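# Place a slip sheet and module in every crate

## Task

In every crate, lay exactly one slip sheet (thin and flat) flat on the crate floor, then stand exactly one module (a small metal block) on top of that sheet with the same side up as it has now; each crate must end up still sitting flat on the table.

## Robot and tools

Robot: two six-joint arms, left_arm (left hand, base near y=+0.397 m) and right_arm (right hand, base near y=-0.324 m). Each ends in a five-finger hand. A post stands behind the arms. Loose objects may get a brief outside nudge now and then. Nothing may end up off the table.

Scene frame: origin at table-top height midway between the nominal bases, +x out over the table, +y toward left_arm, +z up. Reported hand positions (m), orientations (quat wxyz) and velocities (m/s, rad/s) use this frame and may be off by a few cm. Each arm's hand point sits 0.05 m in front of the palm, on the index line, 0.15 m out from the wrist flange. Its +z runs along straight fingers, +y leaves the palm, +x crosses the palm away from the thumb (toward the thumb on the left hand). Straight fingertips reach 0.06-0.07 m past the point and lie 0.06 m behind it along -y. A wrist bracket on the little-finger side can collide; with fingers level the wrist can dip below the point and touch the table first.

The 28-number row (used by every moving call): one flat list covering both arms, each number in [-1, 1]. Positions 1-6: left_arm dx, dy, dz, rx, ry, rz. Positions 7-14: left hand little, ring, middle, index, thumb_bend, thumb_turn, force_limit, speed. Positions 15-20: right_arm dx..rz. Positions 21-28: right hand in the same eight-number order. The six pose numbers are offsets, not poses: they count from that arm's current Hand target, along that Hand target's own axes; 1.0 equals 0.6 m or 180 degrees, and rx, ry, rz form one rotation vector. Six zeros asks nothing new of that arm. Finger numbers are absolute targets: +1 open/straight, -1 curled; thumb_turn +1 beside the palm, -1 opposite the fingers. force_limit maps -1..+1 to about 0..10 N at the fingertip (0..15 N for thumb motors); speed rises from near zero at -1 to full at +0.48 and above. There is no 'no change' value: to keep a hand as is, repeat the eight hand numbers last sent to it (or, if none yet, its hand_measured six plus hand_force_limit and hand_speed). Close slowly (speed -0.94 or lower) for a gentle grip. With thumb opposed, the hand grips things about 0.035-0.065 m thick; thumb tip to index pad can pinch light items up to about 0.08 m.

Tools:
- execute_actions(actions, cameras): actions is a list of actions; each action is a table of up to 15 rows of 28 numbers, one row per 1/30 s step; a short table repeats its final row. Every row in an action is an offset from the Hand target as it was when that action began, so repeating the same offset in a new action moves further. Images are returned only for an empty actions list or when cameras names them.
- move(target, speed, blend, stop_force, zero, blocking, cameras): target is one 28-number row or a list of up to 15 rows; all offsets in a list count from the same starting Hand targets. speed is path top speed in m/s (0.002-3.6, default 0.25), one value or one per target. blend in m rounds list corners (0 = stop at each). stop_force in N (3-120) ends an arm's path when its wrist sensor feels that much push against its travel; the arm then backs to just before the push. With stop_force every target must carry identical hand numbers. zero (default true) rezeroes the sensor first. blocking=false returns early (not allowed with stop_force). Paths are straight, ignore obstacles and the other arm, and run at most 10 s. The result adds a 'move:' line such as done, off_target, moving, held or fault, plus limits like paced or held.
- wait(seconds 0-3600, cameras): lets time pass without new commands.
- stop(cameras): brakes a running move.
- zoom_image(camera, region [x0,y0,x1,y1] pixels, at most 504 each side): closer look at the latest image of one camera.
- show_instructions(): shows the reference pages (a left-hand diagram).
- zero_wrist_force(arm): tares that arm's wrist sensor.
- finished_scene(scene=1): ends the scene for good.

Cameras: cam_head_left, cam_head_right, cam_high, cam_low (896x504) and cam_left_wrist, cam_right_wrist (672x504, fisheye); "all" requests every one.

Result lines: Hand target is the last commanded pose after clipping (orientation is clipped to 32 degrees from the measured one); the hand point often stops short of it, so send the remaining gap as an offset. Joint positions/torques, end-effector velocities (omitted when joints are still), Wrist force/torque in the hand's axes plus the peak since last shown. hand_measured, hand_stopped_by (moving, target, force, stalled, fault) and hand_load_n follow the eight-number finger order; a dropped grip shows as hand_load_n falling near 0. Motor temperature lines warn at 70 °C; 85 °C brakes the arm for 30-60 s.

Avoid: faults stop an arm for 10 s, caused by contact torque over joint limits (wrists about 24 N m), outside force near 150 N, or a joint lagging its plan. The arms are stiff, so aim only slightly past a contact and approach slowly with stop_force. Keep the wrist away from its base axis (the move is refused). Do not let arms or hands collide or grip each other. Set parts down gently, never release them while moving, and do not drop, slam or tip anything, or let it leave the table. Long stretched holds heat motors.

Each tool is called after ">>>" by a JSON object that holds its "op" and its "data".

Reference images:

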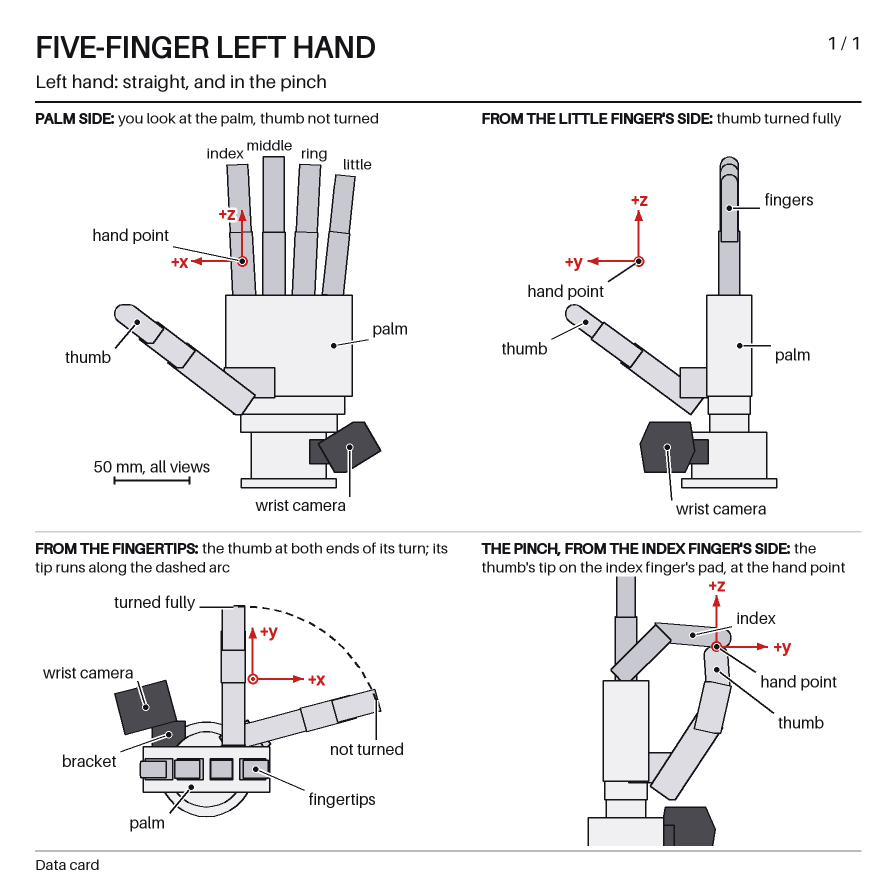

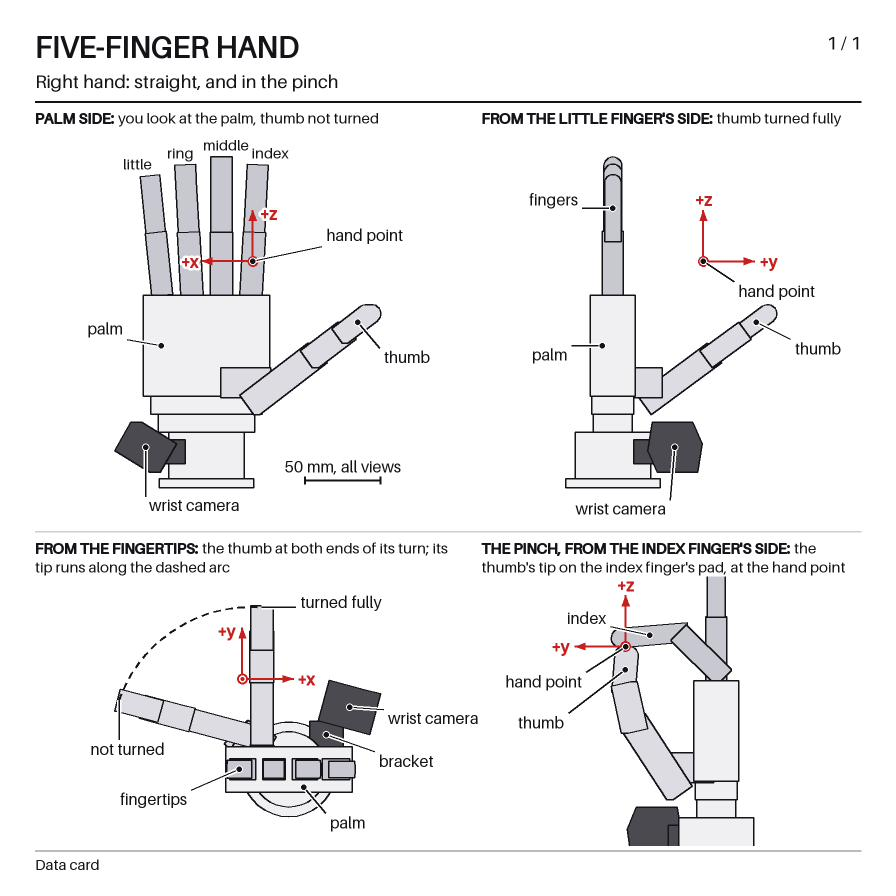

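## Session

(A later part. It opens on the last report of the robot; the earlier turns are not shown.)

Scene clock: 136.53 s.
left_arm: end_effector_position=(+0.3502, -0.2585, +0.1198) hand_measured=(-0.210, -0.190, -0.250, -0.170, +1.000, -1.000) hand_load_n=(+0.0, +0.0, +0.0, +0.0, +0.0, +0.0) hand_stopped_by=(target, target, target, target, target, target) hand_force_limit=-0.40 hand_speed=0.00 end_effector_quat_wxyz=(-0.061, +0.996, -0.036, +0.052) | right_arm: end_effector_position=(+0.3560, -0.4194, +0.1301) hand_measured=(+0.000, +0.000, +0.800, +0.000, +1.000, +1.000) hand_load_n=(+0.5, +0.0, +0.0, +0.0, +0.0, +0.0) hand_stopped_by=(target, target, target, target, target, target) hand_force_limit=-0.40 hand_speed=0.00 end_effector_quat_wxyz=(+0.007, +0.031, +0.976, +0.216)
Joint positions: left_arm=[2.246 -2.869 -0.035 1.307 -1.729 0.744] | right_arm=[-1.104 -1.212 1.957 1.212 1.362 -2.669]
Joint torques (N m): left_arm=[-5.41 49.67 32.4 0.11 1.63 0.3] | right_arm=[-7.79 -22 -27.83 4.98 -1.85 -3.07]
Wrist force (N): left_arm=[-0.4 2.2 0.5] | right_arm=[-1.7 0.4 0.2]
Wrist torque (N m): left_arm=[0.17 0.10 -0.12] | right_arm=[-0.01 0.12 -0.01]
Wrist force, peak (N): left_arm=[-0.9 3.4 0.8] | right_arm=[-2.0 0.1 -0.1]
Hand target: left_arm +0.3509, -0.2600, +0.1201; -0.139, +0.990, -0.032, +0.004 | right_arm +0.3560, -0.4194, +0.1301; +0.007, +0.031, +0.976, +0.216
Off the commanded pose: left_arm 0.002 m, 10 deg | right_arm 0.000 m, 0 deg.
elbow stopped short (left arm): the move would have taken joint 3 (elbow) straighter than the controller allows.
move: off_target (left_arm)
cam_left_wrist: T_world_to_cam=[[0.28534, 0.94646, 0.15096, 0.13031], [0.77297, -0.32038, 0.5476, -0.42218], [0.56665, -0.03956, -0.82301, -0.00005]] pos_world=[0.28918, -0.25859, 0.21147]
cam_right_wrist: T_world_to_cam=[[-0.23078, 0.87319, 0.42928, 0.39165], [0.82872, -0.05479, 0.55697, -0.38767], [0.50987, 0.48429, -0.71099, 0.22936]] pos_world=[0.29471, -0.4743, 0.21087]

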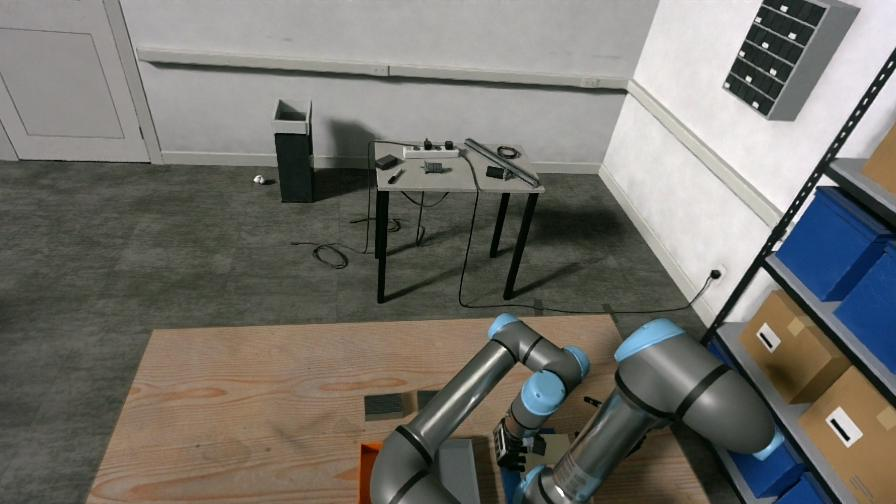

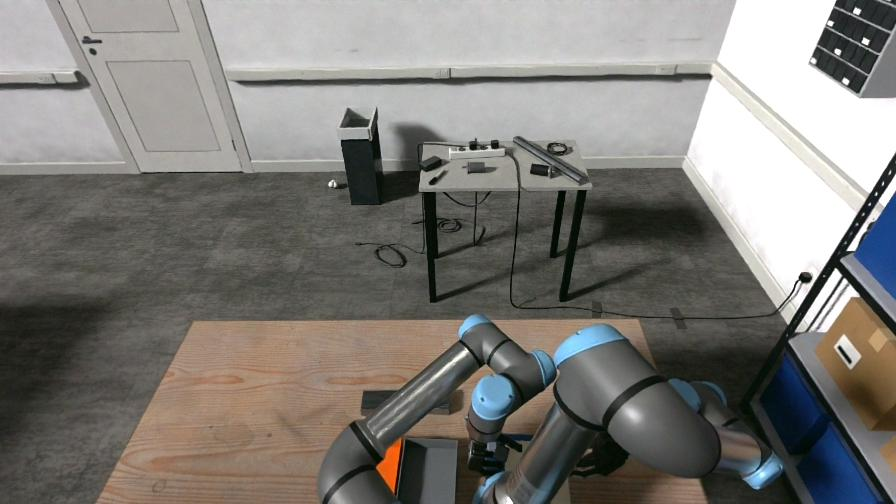

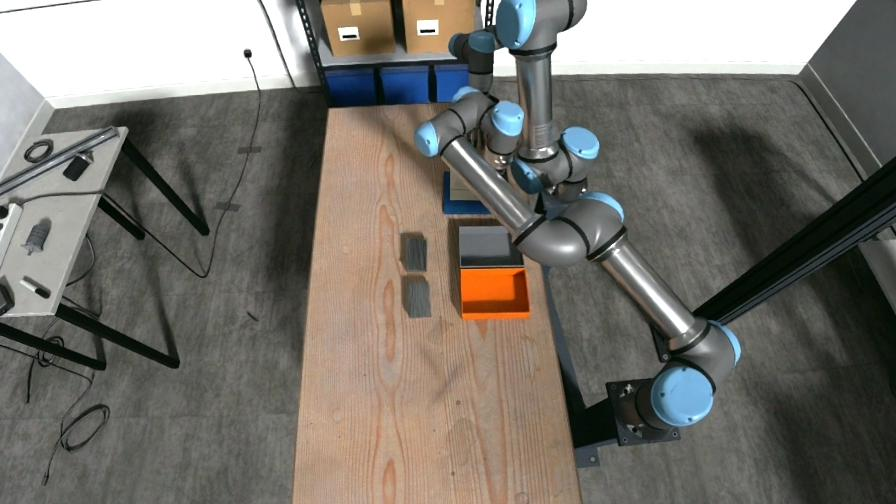

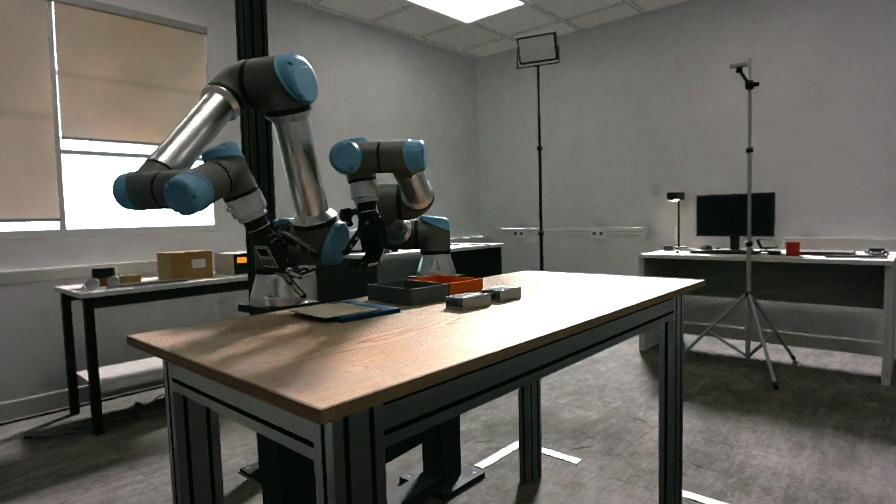

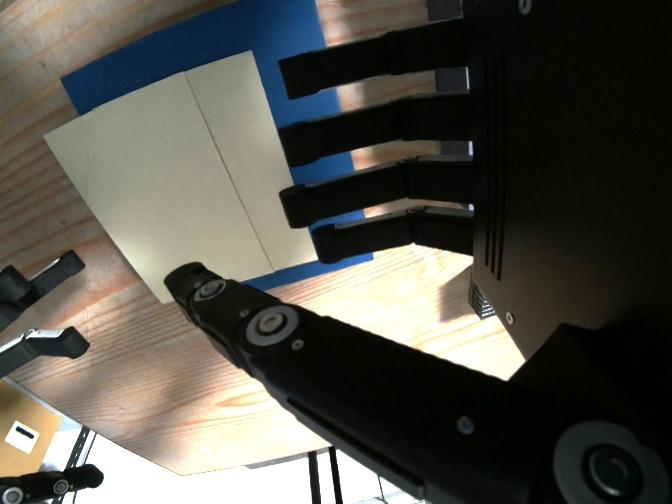

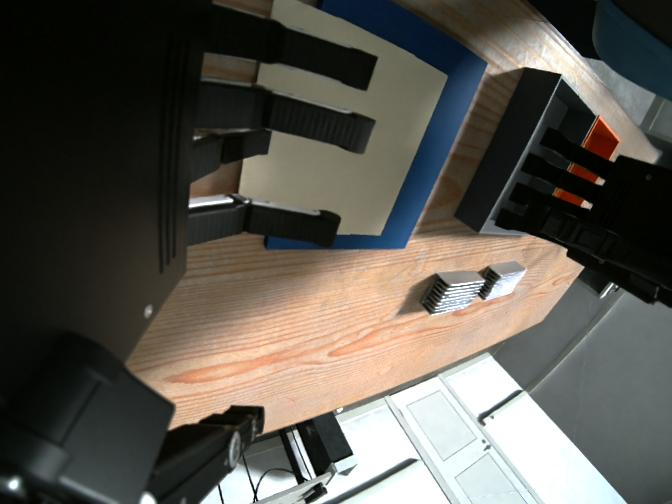

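>>> {"op": "move", "data": {"target": [-0.0108,-0.4444,-0.0978,-0.2,0,0,0,0,0.8,0,1,1,-0.4,0,0,0,0,0,0,0,0,0,0.8,0,1,1,-0.4,0], "speed": 0.2, "cameras": []}}

>>> {"op": "move", "data": {"target": [0,0,0,0,0,0,0,0,0.8,0,1,1,-0.4,0,0.0042,-0.0398,0.0367,0.1389,0,0,0,0,0.4,0,1,1,-0.4,0], "speed": 0.15, "cameras": ["all"]}}

Scene clock: 139.37 s.
left_arm: end_effector_position=(+0.3600, -0.0200, +0.2500) hand_measured=(+0.000, +0.000, +0.800, +0.000, +1.000, +1.000) hand_load_n=(+0.0, +0.0, +0.0, +0.0, +0.0, +0.0) hand_stopped_by=(target, target, target, target, target, target) hand_force_limit=-0.40 hand_speed=0.00 end_effector_quat_wxyz=(+0.174, +0.984, -0.032, -0.006) | right_arm: end_effector_position=(+0.3560, -0.4194, +0.1301) hand_measured=(+0.000, +0.000, +0.800, +0.000, +1.000, +1.000) hand_load_n=(+0.0, +0.0, +0.0, +0.0, +0.0, +0.0) hand_stopped_by=(target, target, target, target, target, target) hand_force_limit=-0.40 hand_speed=0.00 end_effector_quat_wxyz=(+0.007, +0.031, +0.976, +0.216)
Joint positions: left_arm=[2.8 -1.944 -1.412 1.884 -1.236 1.276] | right_arm=[-1.104 -1.212 1.957 1.212 1.362 -2.669]
Joint torques (N m): left_arm=[6.66 41.93 5.96 -4.33 2.39 1.53] | right_arm=[-7.81 -21.52 -27.85 4.88 -1.68 -3.21]
Wrist force (N): left_arm=[0.0 0.5 0.7] | right_arm=[-1.8 0.3 0.1]
Wrist torque (N m): left_arm=[-0.05 0.05 -0.13] | right_arm=[-0.02 0.13 -0.03]
Wrist force, peak (N): left_arm=[-0.6 3.1 0.9] | right_arm=[-2.2 0.3 0.1]
Hand target: left_arm +0.3600, -0.0200, +0.2500; +0.174, +0.984, -0.032, -0.006 | right_arm +0.3560, -0.4194, +0.1301; +0.007, +0.031, +0.976, +0.216
Off the commanded pose: left_arm 0.000 m, 0 deg | right_arm 0.000 m, 0 deg.
move: done

Scene clock: 141.33 s.
left_arm: end_effector_position=(+0.3600, -0.0200, +0.2500) hand_measured=(+0.000, +0.000, +0.800, +0.000, +1.000, +1.000) hand_load_n=(+0.0, +0.0, +0.0, +0.0, +0.0, +0.0) hand_stopped_by=(target, target, target, target, target, target) hand_force_limit=-0.40 hand_speed=0.00 end_effector_quat_wxyz=(+0.174, +0.984, -0.032, -0.006) | right_arm: end_effector_position=(+0.3527, -0.4315, +0.1001) hand_measured=(+0.000, +0.000, +0.400, +0.000, +1.000, +1.000) hand_load_n=(+0.0, +0.0, +0.0, +0.0, +0.0, +0.0) hand_stopped_by=(target, target, target, target, target, target) hand_force_limit=-0.40 hand_speed=0.00 end_effector_quat_wxyz=(+0.000, +0.032, +0.999, +0.000)
Joint positions: left_arm=[2.801 -1.944 -1.412 1.884 -1.236 1.276] | right_arm=[-0.957 -1.4 2.027 0.943 1.571 -2.482]
Joint torques (N m): left_arm=[6.6 41.83 5.44 -4.64 2.37 1.59] | right_arm=[8.53 -30.87 -2.33 0.02 0.78 3.14]
Wrist force (N): left_arm=[0.1 0.7 0.7] | right_arm=[-1.6 -0.2 0.2]
Wrist torque (N m): left_arm=[-0.02 0.03 -0.13] | right_arm=[0.03 0.12 -0.24]
Wrist force, peak (N): left_arm=[0.1 0.6 0.9] | right_arm=[-2.0 0.4 0.1]
Hand target: left_arm +0.3600, -0.0200, +0.2500; +0.174, +0.984, -0.032, -0.006 | right_arm +0.3527, -0.4315, +0.1001; +0.000, +0.032, +0.999, +0.000
Off the commanded pose: left_arm 0.000 m, 0 deg | right_arm 0.000 m, 0 deg.
move: done
cam_left_wrist: T_world_to_cam=[[0.28313, 0.90145, -0.32744, 0.00155], [0.84295, -0.07105, 0.53328, -0.44133], [0.45746, -0.42701, -0.78, 0.13178]] pos_world=[0.3113, 0.02352, 0.33864]
cam_right_wrist: T_world_to_cam=[[-0.22429, 0.97414, 0.02729, 0.49592], [0.84386, 0.18014, 0.50542, -0.2676], [0.48743, 0.1364, -0.86244, 0.08852]] pos_world=[0.2939, -0.44696, 0.19806]

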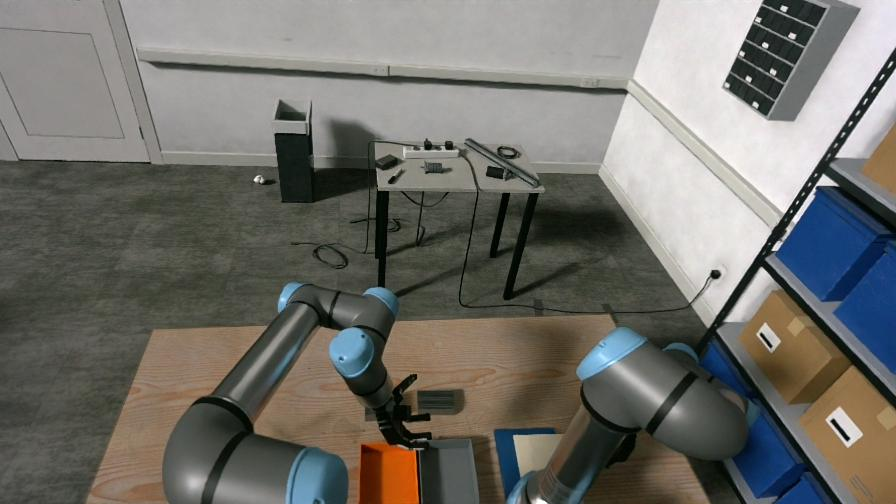

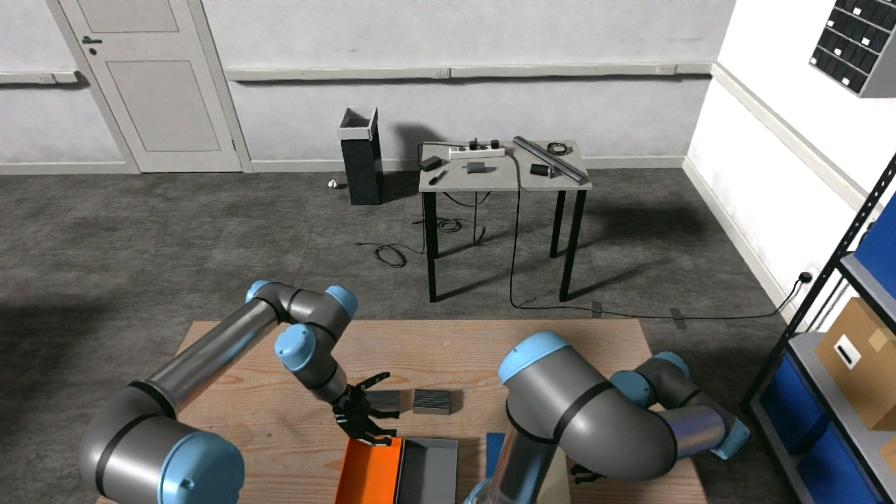

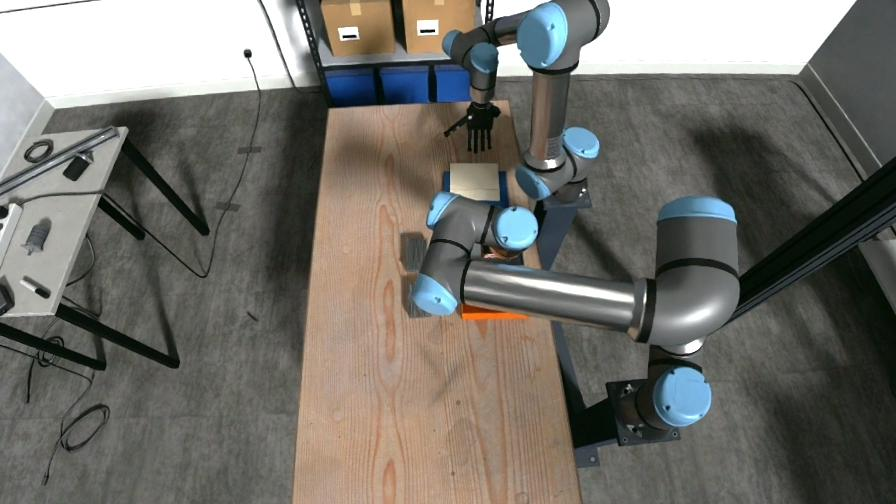

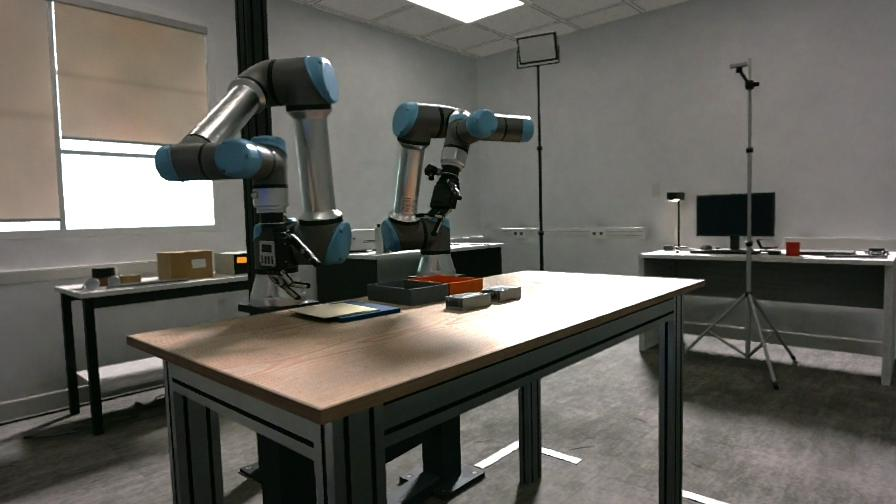

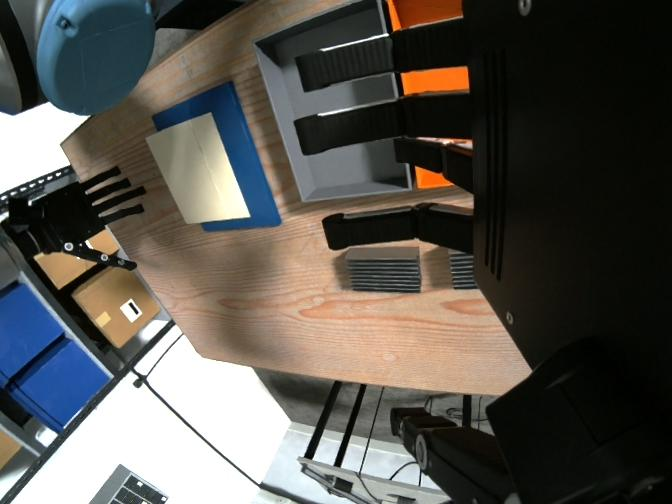

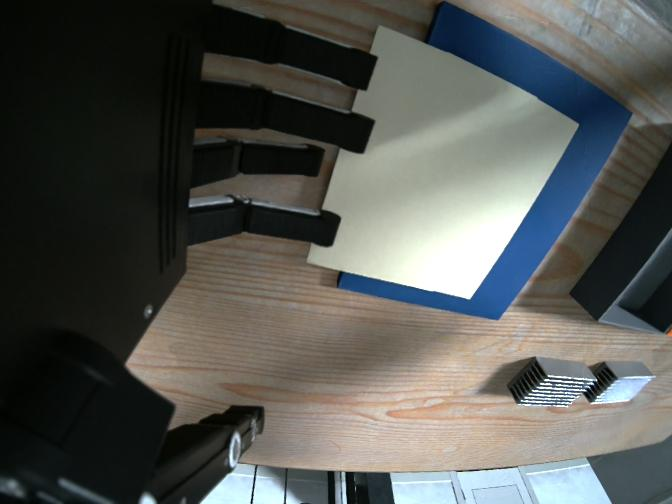

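>>> {"op": "move", "data": {"target": [[0,0,0,0,0,0,0,0,0.8,0,1,1,-0.4,0,0,0,0.0617,0,0,0,0,0,0.4,0,1,1,-0.4,0],[0,0,0,0,0,0,0,0,0.8,0,1,1,-0.4,0,0,0.1167,0.0617,0,0,0,0,0,0.4,0,1,1,-0.4,0]], "speed": [0.06,0.03], "cameras": ["cam_right_wrist","cam_high","cam_left_wrist"]}}

>>> {"op": "zoom_image", "data": {"camera": "cam_left_wrist", "region": [80, 50, 340, 260]}}

Scene clock: 145.20 s.
left_arm: end_effector_position=(+0.3600, -0.0200, +0.2500) hand_measured=(+0.000, +0.000, +0.800, +0.000, +1.000, +1.000) hand_load_n=(+0.0, +0.0, +0.0, +0.0, +0.0, +0.0) hand_stopped_by=(target, target, target, target, target, target) hand_force_limit=-0.40 hand_speed=0.00 end_effector_quat_wxyz=(+0.174, +0.984, -0.032, -0.006) | right_arm: end_effector_position=(+0.3572, -0.3617, +0.0630) hand_measured=(+0.000, +0.000, +0.400, +0.000, +1.000, +1.000) hand_load_n=(+0.0, +0.0, +0.0, +0.0, +0.0, +0.0) hand_stopped_by=(target, target, target, target, target, target) hand_force_limit=-0.40 hand_speed=0.00 end_effector_quat_wxyz=(+0.000, +0.032, +0.999, +0.000)
Joint positions: left_arm=[2.801 -1.944 -1.412 1.884 -1.236 1.276] | right_arm=[-0.785 -1.396 2.145 0.822 1.571 -2.309]
Joint torques (N m): left_arm=[6.76 42.78 5.27 -4.51 2.31 1.57] | right_arm=[7.59 -29.02 -0.32 0.37 0.5 2.62]
Wrist force (N): left_arm=[0.1 0.3 1.0] | right_arm=[-1.6 -0.1 0.1]
Wrist torque (N m): left_arm=[-0.09 0.05 -0.12] | right_arm=[0.08 0.11 -0.21]
Wrist force, peak (N): left_arm=[0.1 0.8 0.9] | right_arm=[-2.0 -0.5 0.0]
Hand target: left_arm +0.3600, -0.0200, +0.2500; +0.174, +0.984, -0.032, -0.006 | right_arm +0.3572, -0.3616, +0.0630; +0.000, +0.032, +0.999, +0.000
Off the commanded pose: left_arm 0.000 m, 0 deg | right_arm 0.000 m, 0 deg.
move: done
cam_left_wrist: T_world_to_cam=[[0.28313, 0.90145, -0.32744, 0.00155], [0.84295, -0.07105, 0.53328, -0.44133], [0.45746, -0.42701, -0.78, 0.13178]] pos_world=[0.3113, 0.02352, 0.33864]
cam_right_wrist: T_world_to_cam=[[-0.22427, 0.97415, 0.02708, 0.42988], [0.84388, 0.18024, 0.50535, -0.26525], [0.4874, 0.13619, -0.86249, 0.04482]] pos_world=[0.2984, -0.37706, 0.16106]
Images, in order (width x height): cam_high 896x504, cam_left_wrist 672x504, cam_right_wrist 672x504.

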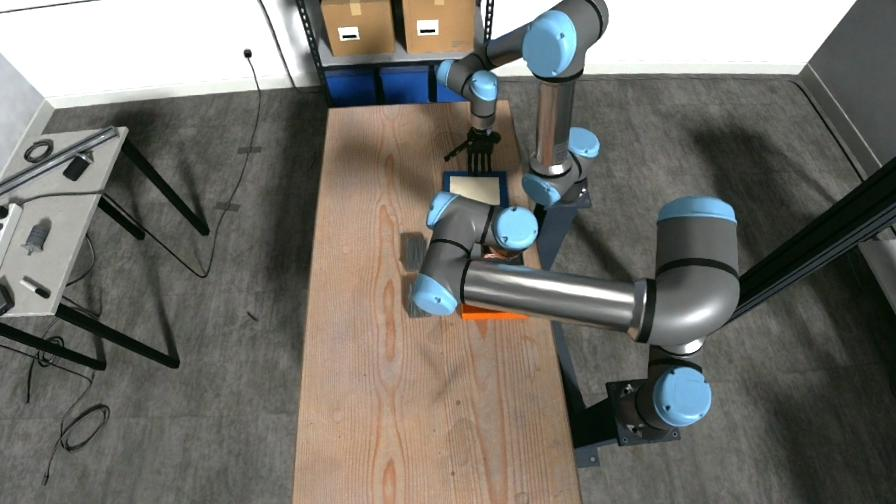

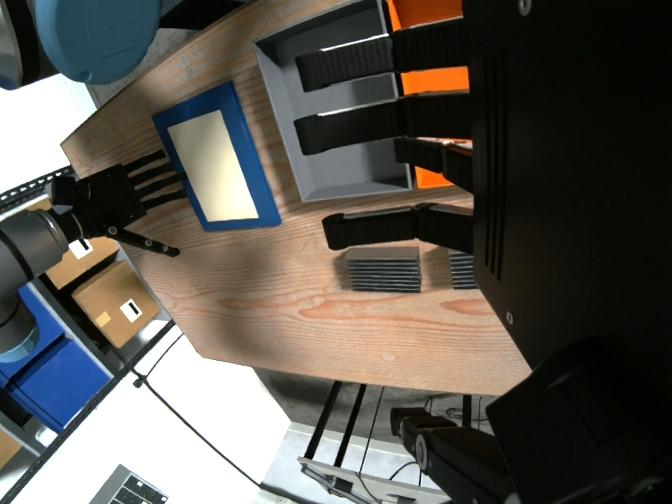

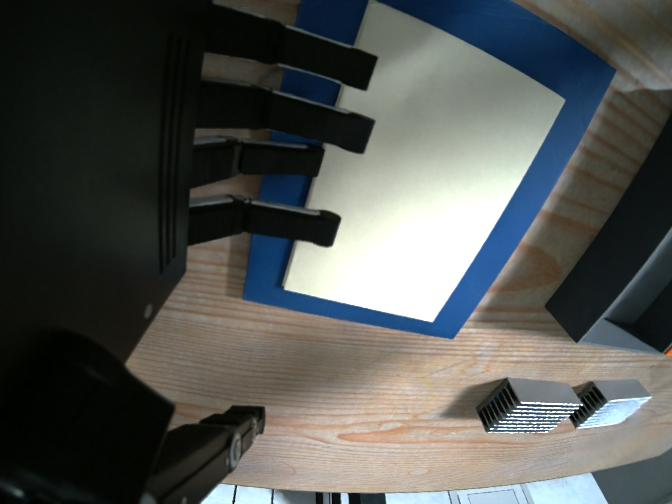

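Scaled by 1.938 from the camera's image (finer frame: 960x720).

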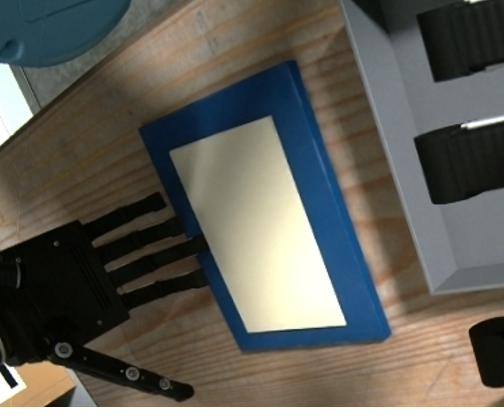

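>>> {"op": "move", "data": {"target": [[0,0,0,0,0,0,0,0,0.8,0,1,1,-0.4,0,0,-0.003,0,0,0,0,0,0,0.4,0,1,1,-0.4,0],[0,0,0,0,0,0,0,0,0.8,0,1,1,-0.4,0,0,-0.003,-0.015,0,0,0,0,0,0.4,0,1,1,-0.4,0],[0,0,0,0,0,0,0,0,0.8,0,1,1,-0.4,0,0,0.03,-0.015,0,0,0,0,0,0.4,0,1,1,-0.4,0]], "speed": 0.05, "cameras": []}}

>>> {"op": "move", "data": {"target": [0,0,0,0,0,0,0,0,0.8,0,1,1,-0.4,0,0,0,0.03,0,0,0,0,0,0.4,0,1,1,-0.4,0], "speed": 0.004, "stop_force": 3, "cameras": ["cam_right_wrist"]}}

>>> {"op": "zoom_image", "data": {"camera": "cam_right_wrist", "region": [240, 100, 480, 340]}}

Scene clock: 148.27 s.
left_arm: end_effector_position=(+0.3600, -0.0200, +0.2500) hand_measured=(+0.000, +0.000, +0.800, +0.000, +1.000, +1.000) hand_load_n=(+0.5, +0.0, +0.0, +0.0, +0.0, +0.0) hand_stopped_by=(target, target, target, target, target, target) hand_force_limit=-0.40 hand_speed=0.00 end_effector_quat_wxyz=(+0.174, +0.984, -0.032, -0.006) | right_arm: end_effector_position=(+0.3583, -0.3437, +0.0720) hand_measured=(+0.000, +0.000, +0.400, +0.000, +1.000, +1.000) hand_load_n=(+0.0, +0.0, +0.0, +0.0, +0.0, +0.0) hand_stopped_by=(target, target, target, target, target, target) hand_force_limit=-0.40 hand_speed=0.00 end_effector_quat_wxyz=(+0.000, +0.032, +0.999, +0.000)
Joint positions: left_arm=[2.801 -1.944 -1.412 1.884 -1.236 1.276] | right_arm=[-0.732 -1.422 2.147 0.846 1.571 -2.257]
Joint torques (N m): left_arm=[6.73 42.97 6.41 -4.53 2.34 1.5] | right_arm=[8.85 -28.55 -0.12 0.32 0.81 3.38]
Wrist force (N): left_arm=[-0.1 0.7 0.7] | right_arm=[-1.5 -0.1 -0.1]
Wrist torque (N m): left_arm=[-0.02 0.06 -0.14] | right_arm=[0.07 0.11 -0.22]
Wrist force, peak (N): left_arm=[0.1 0.6 1.1] | right_arm=[-2.0 -0.4 0.1]
Hand target: left_arm +0.3600, -0.0200, +0.2500; +0.174, +0.984, -0.032, -0.006 | right_arm +0.3584, -0.3437, +0.0720; +0.000, +0.032, +0.999, +0.000
Off the commanded pose: left_arm 0.000 m, 0 deg | right_arm 0.000 m, 0 deg.
move: done

Scene clock: 151.63 s.
left_arm: end_effector_position=(+0.3600, -0.0200, +0.2500) hand_measured=(+0.000, +0.000, +0.800, +0.000, +1.000, +1.000) hand_load_n=(+0.0, +0.0, +0.0, +0.0, +0.0, +0.0) hand_stopped_by=(target, target, target, target, target, target) hand_force_limit=-0.40 hand_speed=0.00 end_effector_quat_wxyz=(+0.174, +0.984, -0.032, -0.006) | right_arm: end_effector_position=(+0.3583, -0.3437, +0.0643) hand_measured=(+0.000, +0.000, +0.400, +0.000, +1.000, +1.000) hand_load_n=(+0.0, +0.0, -1.5, +0.0, +0.0, +0.0) hand_stopped_by=(target, target, target, target, target, target) hand_force_limit=-0.40 hand_speed=0.00 end_effector_quat_wxyz=(+0.000, +0.032, +0.999, +0.000)
Joint positions: left_arm=[2.801 -1.944 -1.412 1.884 -1.236 1.276] | right_arm=[-0.732 -1.408 2.156 0.823 1.571 -2.257]
Joint torques (N m): left_arm=[6.52 42.03 5.71 -4.39 2.45 1.49] | right_arm=[8.82 -28.45 -27.05 4.24 0.12 2.81]
Wrist force (N): left_arm=[0.0 0.7 0.7] | right_arm=[-1.9 -0.4 -2.2]
Wrist torque (N m): left_arm=[-0.02 0.05 -0.14] | right_arm=[0.10 0.15 -0.23]
Wrist force, peak (N): left_arm=[-0.1 0.6 1.0] | right_arm=[-1.9 -1.4 -4.3]
Hand target: left_arm +0.3600, -0.0200, +0.2500; +0.174, +0.984, -0.032, -0.006 | right_arm +0.3584, -0.3437, +0.0643; +0.000, +0.032, +0.999, +0.000 (not the last commanded pose)
Off the commanded pose: left_arm 0.000 m, 0 deg | right_arm 0.010 m, 0 deg.
move: contact (right_arm)
cam_right_wrist: T_world_to_cam=[[-0.22427, 0.97415, 0.02708, 0.41258], [0.84388, 0.18024, 0.50535, -0.27016], [0.4874, 0.13619, -0.86249, 0.04291]] pos_world=[0.2996, -0.35906, 0.16236]

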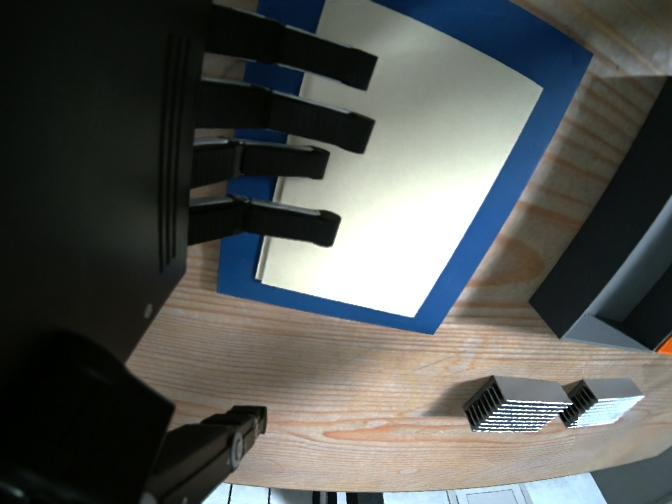

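Scaled by 2.100 from the camera's image (finer frame: 960x720).

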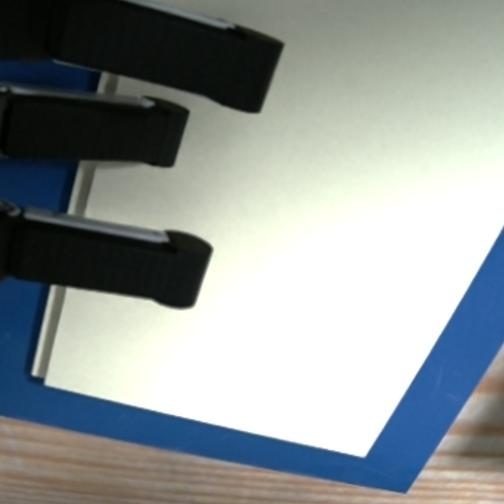

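>>> {"op": "move", "data": {"target": [[0,0,0,0,0,0,0,0,0.8,0,1,1,-0.4,0,0,0,-0.0133,0,0,0,0,0,0.4,0,1,1,-0.4,0],[0,0,0,0,0,0,0,0,0.8,0,1,1,-0.4,0,0,-0.0417,-0.0133,0,0,0,0,0,0.4,0,1,1,-0.4,0],[0,0,0,0,0,0,0,0,0.8,0,1,1,-0.4,0,0,-0.0417,0.0013,0,0,0,0,0,0.4,0,1,1,-0.4,0],[0,0,0,0,0,0,0,0,0.8,0,1,1,-0.4,0,0,0.0,0.0013,0,0,0,0,0,0.4,0,1,1,-0.4,0]], "speed": [0.05,0.06,0.04,0.03], "cameras": ["cam_right_wrist"]}}

>>> {"op": "zoom_image", "data": {"camera": "cam_right_wrist", "region": [240, 0, 580, 340]}}

Scene clock: 155.07 s.
left_arm: end_effector_position=(+0.3600, -0.0200, +0.2500) hand_measured=(+0.000, +0.000, +0.800, +0.000, +1.000, +1.000) hand_load_n=(+0.5, +0.0, +0.0, +0.0, +0.0, +0.0) hand_stopped_by=(target, target, target, target, target, target) hand_force_limit=-0.40 hand_speed=0.00 end_effector_quat_wxyz=(+0.174, +0.984, -0.032, -0.006) | right_arm: end_effector_position=(+0.3584, -0.3437, +0.0635) hand_measured=(+0.000, +0.000, +0.400, +0.000, +1.000, +1.000) hand_load_n=(+0.0, +0.0, +0.0, +0.0, +0.0, +0.0) hand_stopped_by=(target, target, target, target, target, target) hand_force_limit=-0.40 hand_speed=0.00 end_effector_quat_wxyz=(+0.000, +0.032, +0.999, +0.000)
Joint positions: left_arm=[2.801 -1.944 -1.412 1.884 -1.236 1.276] | right_arm=[-0.732 -1.406 2.156 0.821 1.571 -2.257]
Joint torques (N m): left_arm=[6.96 41.51 5.16 -4.33 2.36 1.26] | right_arm=[8.46 -28.02 -0.81 0.21 0.59 3.4]
Wrist force (N): left_arm=[-0.3 0.4 0.7] | right_arm=[-1.5 -0.2 -0.2]
Wrist torque (N m): left_arm=[-0.07 0.10 -0.14] | right_arm=[0.08 0.11 -0.22]
Wrist force, peak (N): left_arm=[0.0 0.7 0.9] | right_arm=[-2.0 0.1 -2.8]
Hand target: left_arm +0.3600, -0.0200, +0.2500; +0.174, +0.984, -0.032, -0.006 | right_arm +0.3584, -0.3437, +0.0635; +0.000, +0.032, +0.999, +0.000
Off the commanded pose: left_arm 0.000 m, 0 deg | right_arm 0.000 m, 0 deg.
move: done
cam_right_wrist: T_world_to_cam=[[-0.22427, 0.97415, 0.02708, 0.4127], [0.84388, 0.18024, 0.50535, -0.26974], [0.4874, 0.13619, -0.86249, 0.04223]] pos_world=[0.2996, -0.35916, 0.16156]

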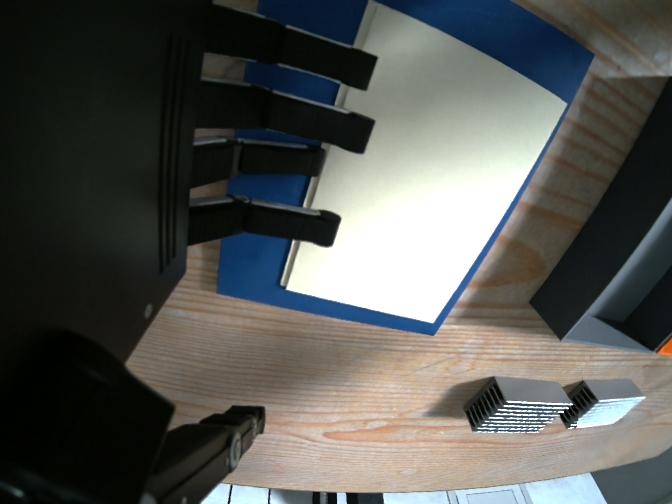

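Scaled by 1.482 from the camera's image (finer frame: 960x720).

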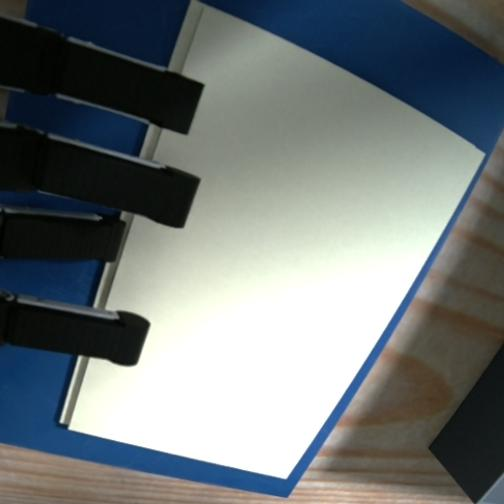

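>>> {"op": "zoom_image", "data": {"camera": "cam_right_wrist", "region": [270, 250, 320, 300]}}

>>> {"op": "zoom_image", "data": {"camera": "cam_right_wrist", "region": [345, 0, 395, 40]}}

>>> {"op": "zoom_image", "data": {"camera": "cam_right_wrist", "region": [540, 80, 590, 130]}}

Scaled by 10.080 from the camera's image (finer frame: 960x720).

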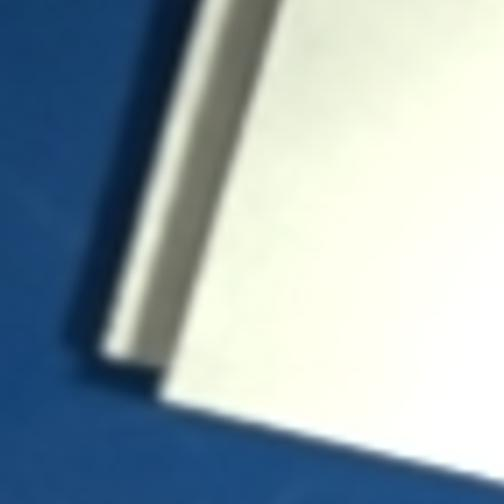

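Scaled by 10.080 from the camera's image (finer frame: 960x720).

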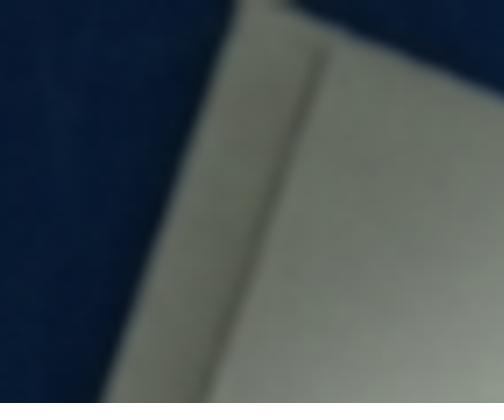

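Scaled by 10.080 from the camera's image (finer frame: 960x720).

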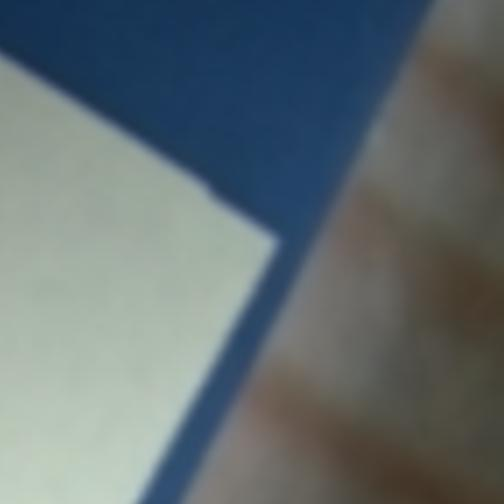

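>>> {"op": "move", "data": {"target": [[0,0,0,0,0,0,0,0,0.8,0,1,1,-0.4,0,0,-0.012,0,0,0,0,0,0,0.4,0,1,1,-0.4,0],[0,0,0,0,0,0,0,0,0.8,0,1,1,-0.4,0,0,-0.012,-0.0005,0,0,0,0,0,0.4,0,1,1,-0.4,0],[0,0,0,0,0,0,0,0,0.8,0,1,1,-0.4,0,0,0.035,-0.0005,0,0,0,0,0,0.4,0,1,1,-0.4,0]], "speed": [0.05,0.06,0.03], "cameras": ["cam_right_wrist"]}}

>>> {"op": "zoom_image", "data": {"camera": "cam_right_wrist", "region": [240, 0, 580, 340]}}

Scene clock: 157.47 s.
left_arm: end_effector_position=(+0.3600, -0.0200, +0.2500) hand_measured=(+0.000, +0.000, +0.800, +0.000, +1.000, +1.000) hand_load_n=(+0.0, +0.0, +0.0, +0.0, +0.0, +0.0) hand_stopped_by=(target, target, target, target, target, target) hand_force_limit=-0.40 hand_speed=0.00 end_effector_quat_wxyz=(+0.174, +0.984, -0.032, -0.006) | right_arm: end_effector_position=(+0.3597, -0.3228, +0.0638) hand_measured=(+0.000, +0.000, +0.400, +0.000, +1.000, +1.000) hand_load_n=(+0.0, +0.0, +0.0, +0.0, +0.0, +0.0) hand_stopped_by=(target, target, target, target, target, target) hand_force_limit=-0.40 hand_speed=0.00 end_effector_quat_wxyz=(+0.000, +0.032, +0.999, +0.000)
Joint positions: left_arm=[2.801 -1.944 -1.412 1.884 -1.236 1.276] | right_arm=[-0.667 -1.415 2.166 0.82 1.571 -2.191]
Joint torques (N m): left_arm=[7.55 41.43 6.36 -4.59 2.27 1.33] | right_arm=[9.37 -28.92 -0.64 0.19 0.53 2.85]
Wrist force (N): left_arm=[-0.1 0.7 0.7] | right_arm=[-1.6 -0.2 -0.2]
Wrist torque (N m): left_arm=[-0.03 0.06 -0.14] | right_arm=[0.07 0.12 -0.23]
Wrist force, peak (N): left_arm=[-0.1 0.7 1.0] | right_arm=[-2.1 -0.5 -0.1]
Hand target: left_arm +0.3600, -0.0200, +0.2500; +0.174, +0.984, -0.032, -0.006 | right_arm +0.3597, -0.3227, +0.0638; +0.000, +0.032, +0.999, +0.000
Off the commanded pose: left_arm 0.000 m, 0 deg | right_arm 0.000 m, 0 deg.
move: done
cam_right_wrist: T_world_to_cam=[[-0.22427, 0.97415, 0.02708, 0.39252], [0.84388, 0.18024, 0.50535, -0.27477], [0.4874, 0.13619, -0.86249, 0.039]] pos_world=[0.3009, -0.33816, 0.16186]

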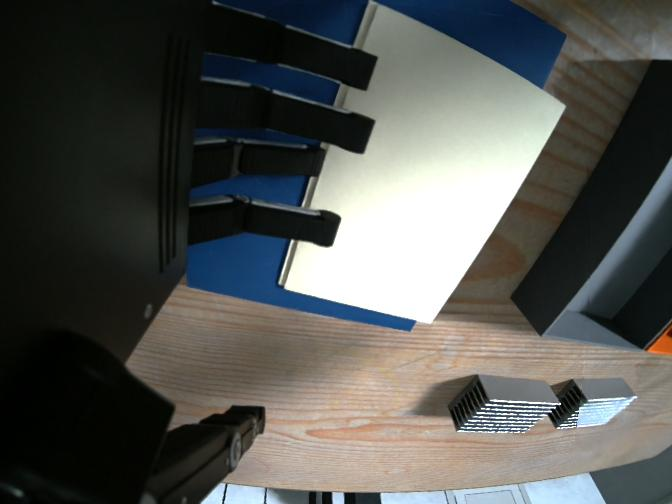

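Scaled by 1.482 from the camera's image (finer frame: 960x720).

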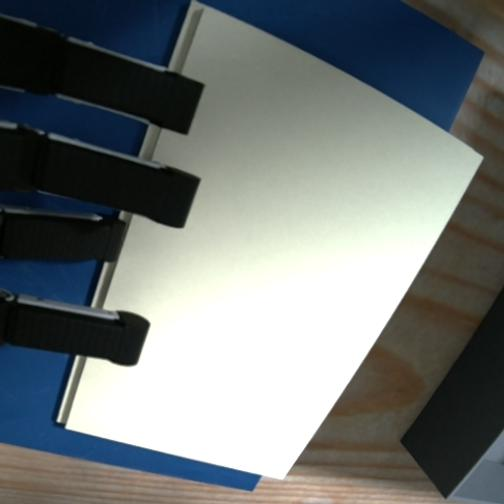

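>>> {"op": "move", "data": {"target": [[0,0,0,0,0,0,0,0,0.8,0,1,1,-0.4,0,0,-0.015,0,0,0,0,0,0,0.4,0,1,1,-0.4,0],[0,0,0,0,0,0,0,0,0.8,0,1,1,-0.4,0,0,-0.015,-0.0012,0,0,0,0,0,0.4,0,1,1,-0.4,0],[0,0,0,0,0,0,0,0,0.8,0,1,1,-0.4,0,0,0.017,-0.0012,0,0,0,0,0,0.4,0,1,1,-0.4,0]], "speed": [0.05,0.06,0.02], "cameras": ["cam_right_wrist"]}}

>>> {"op": "zoom_image", "data": {"camera": "cam_right_wrist", "region": [240, 0, 580, 340]}}

Scene clock: 159.83 s.
left_arm: end_effector_position=(+0.3600, -0.0200, +0.2500) hand_measured=(+0.000, +0.000, +0.800, +0.000, +1.000, +1.000) hand_load_n=(+0.0, +0.0, +0.0, -0.5, +0.0, +0.0) hand_stopped_by=(target, target, target, target, target, target) hand_force_limit=-0.40 hand_speed=0.00 end_effector_quat_wxyz=(+0.174, +0.984, -0.032, -0.006) | right_arm: end_effector_position=(+0.3604, -0.3126, +0.0646) hand_measured=(+0.000, +0.000, +0.400, +0.000, +1.000, +1.000) hand_load_n=(+0.0, +0.0, +0.0, +0.0, +0.0, +0.0) hand_stopped_by=(target, target, target, target, target, target) hand_force_limit=-0.40 hand_speed=0.00 end_effector_quat_wxyz=(+0.000, +0.032, +0.999, +0.000)
Joint positions: left_arm=[2.801 -1.944 -1.412 1.884 -1.236 1.276] | right_arm=[-0.633 -1.42 2.169 0.821 1.571 -2.158]
Joint torques (N m): left_arm=[6.93 41.58 5.44 -4.58 2.24 1.18] | right_arm=[8.6 -27.08 -0.41 0.14 0.56 2.78]
Wrist force (N): left_arm=[0.1 0.8 0.6] | right_arm=[-1.4 -0.3 -0.3]
Wrist torque (N m): left_arm=[0.00 0.03 -0.13] | right_arm=[0.06 0.10 -0.23]
Wrist force, peak (N): left_arm=[-0.1 0.8 1.0] | right_arm=[-1.8 -0.5 -0.7]
Hand target: left_arm +0.3600, -0.0200, +0.2500; +0.174, +0.984, -0.032, -0.006 | right_arm +0.3604, -0.3125, +0.0645; +0.000, +0.032, +0.999, +0.000
Off the commanded pose: left_arm 0.000 m, 0 deg | right_arm 0.000 m, 0 deg.
move: done
cam_right_wrist: T_world_to_cam=[[-0.22428, 0.97415, 0.02707, 0.38273], [0.84388, 0.18024, 0.50535, -0.27756], [0.4874, 0.13619, -0.86249, 0.03787]] pos_world=[0.3016, -0.32796, 0.16256]

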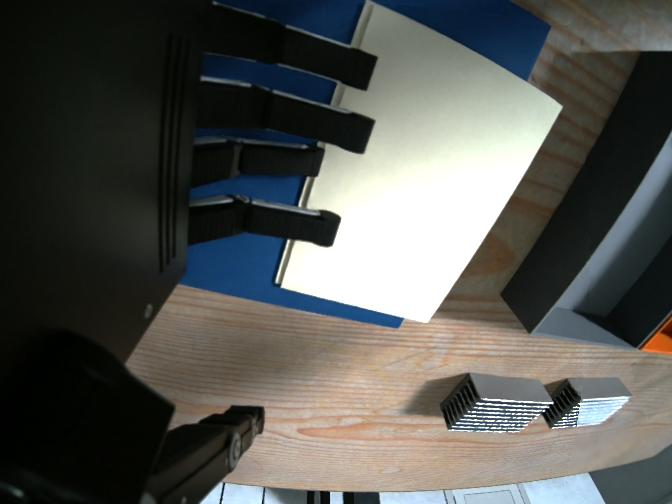

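Scaled by 1.482 from the camera's image (finer frame: 960x720).

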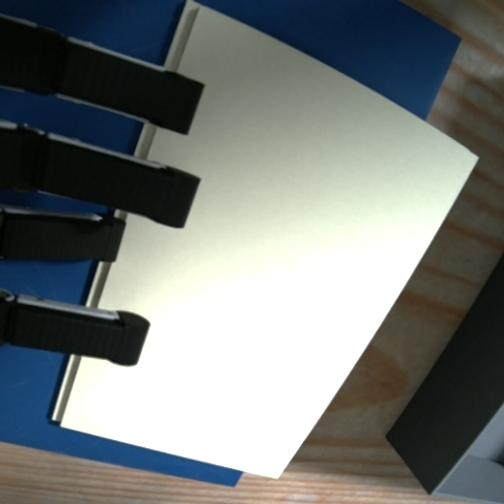

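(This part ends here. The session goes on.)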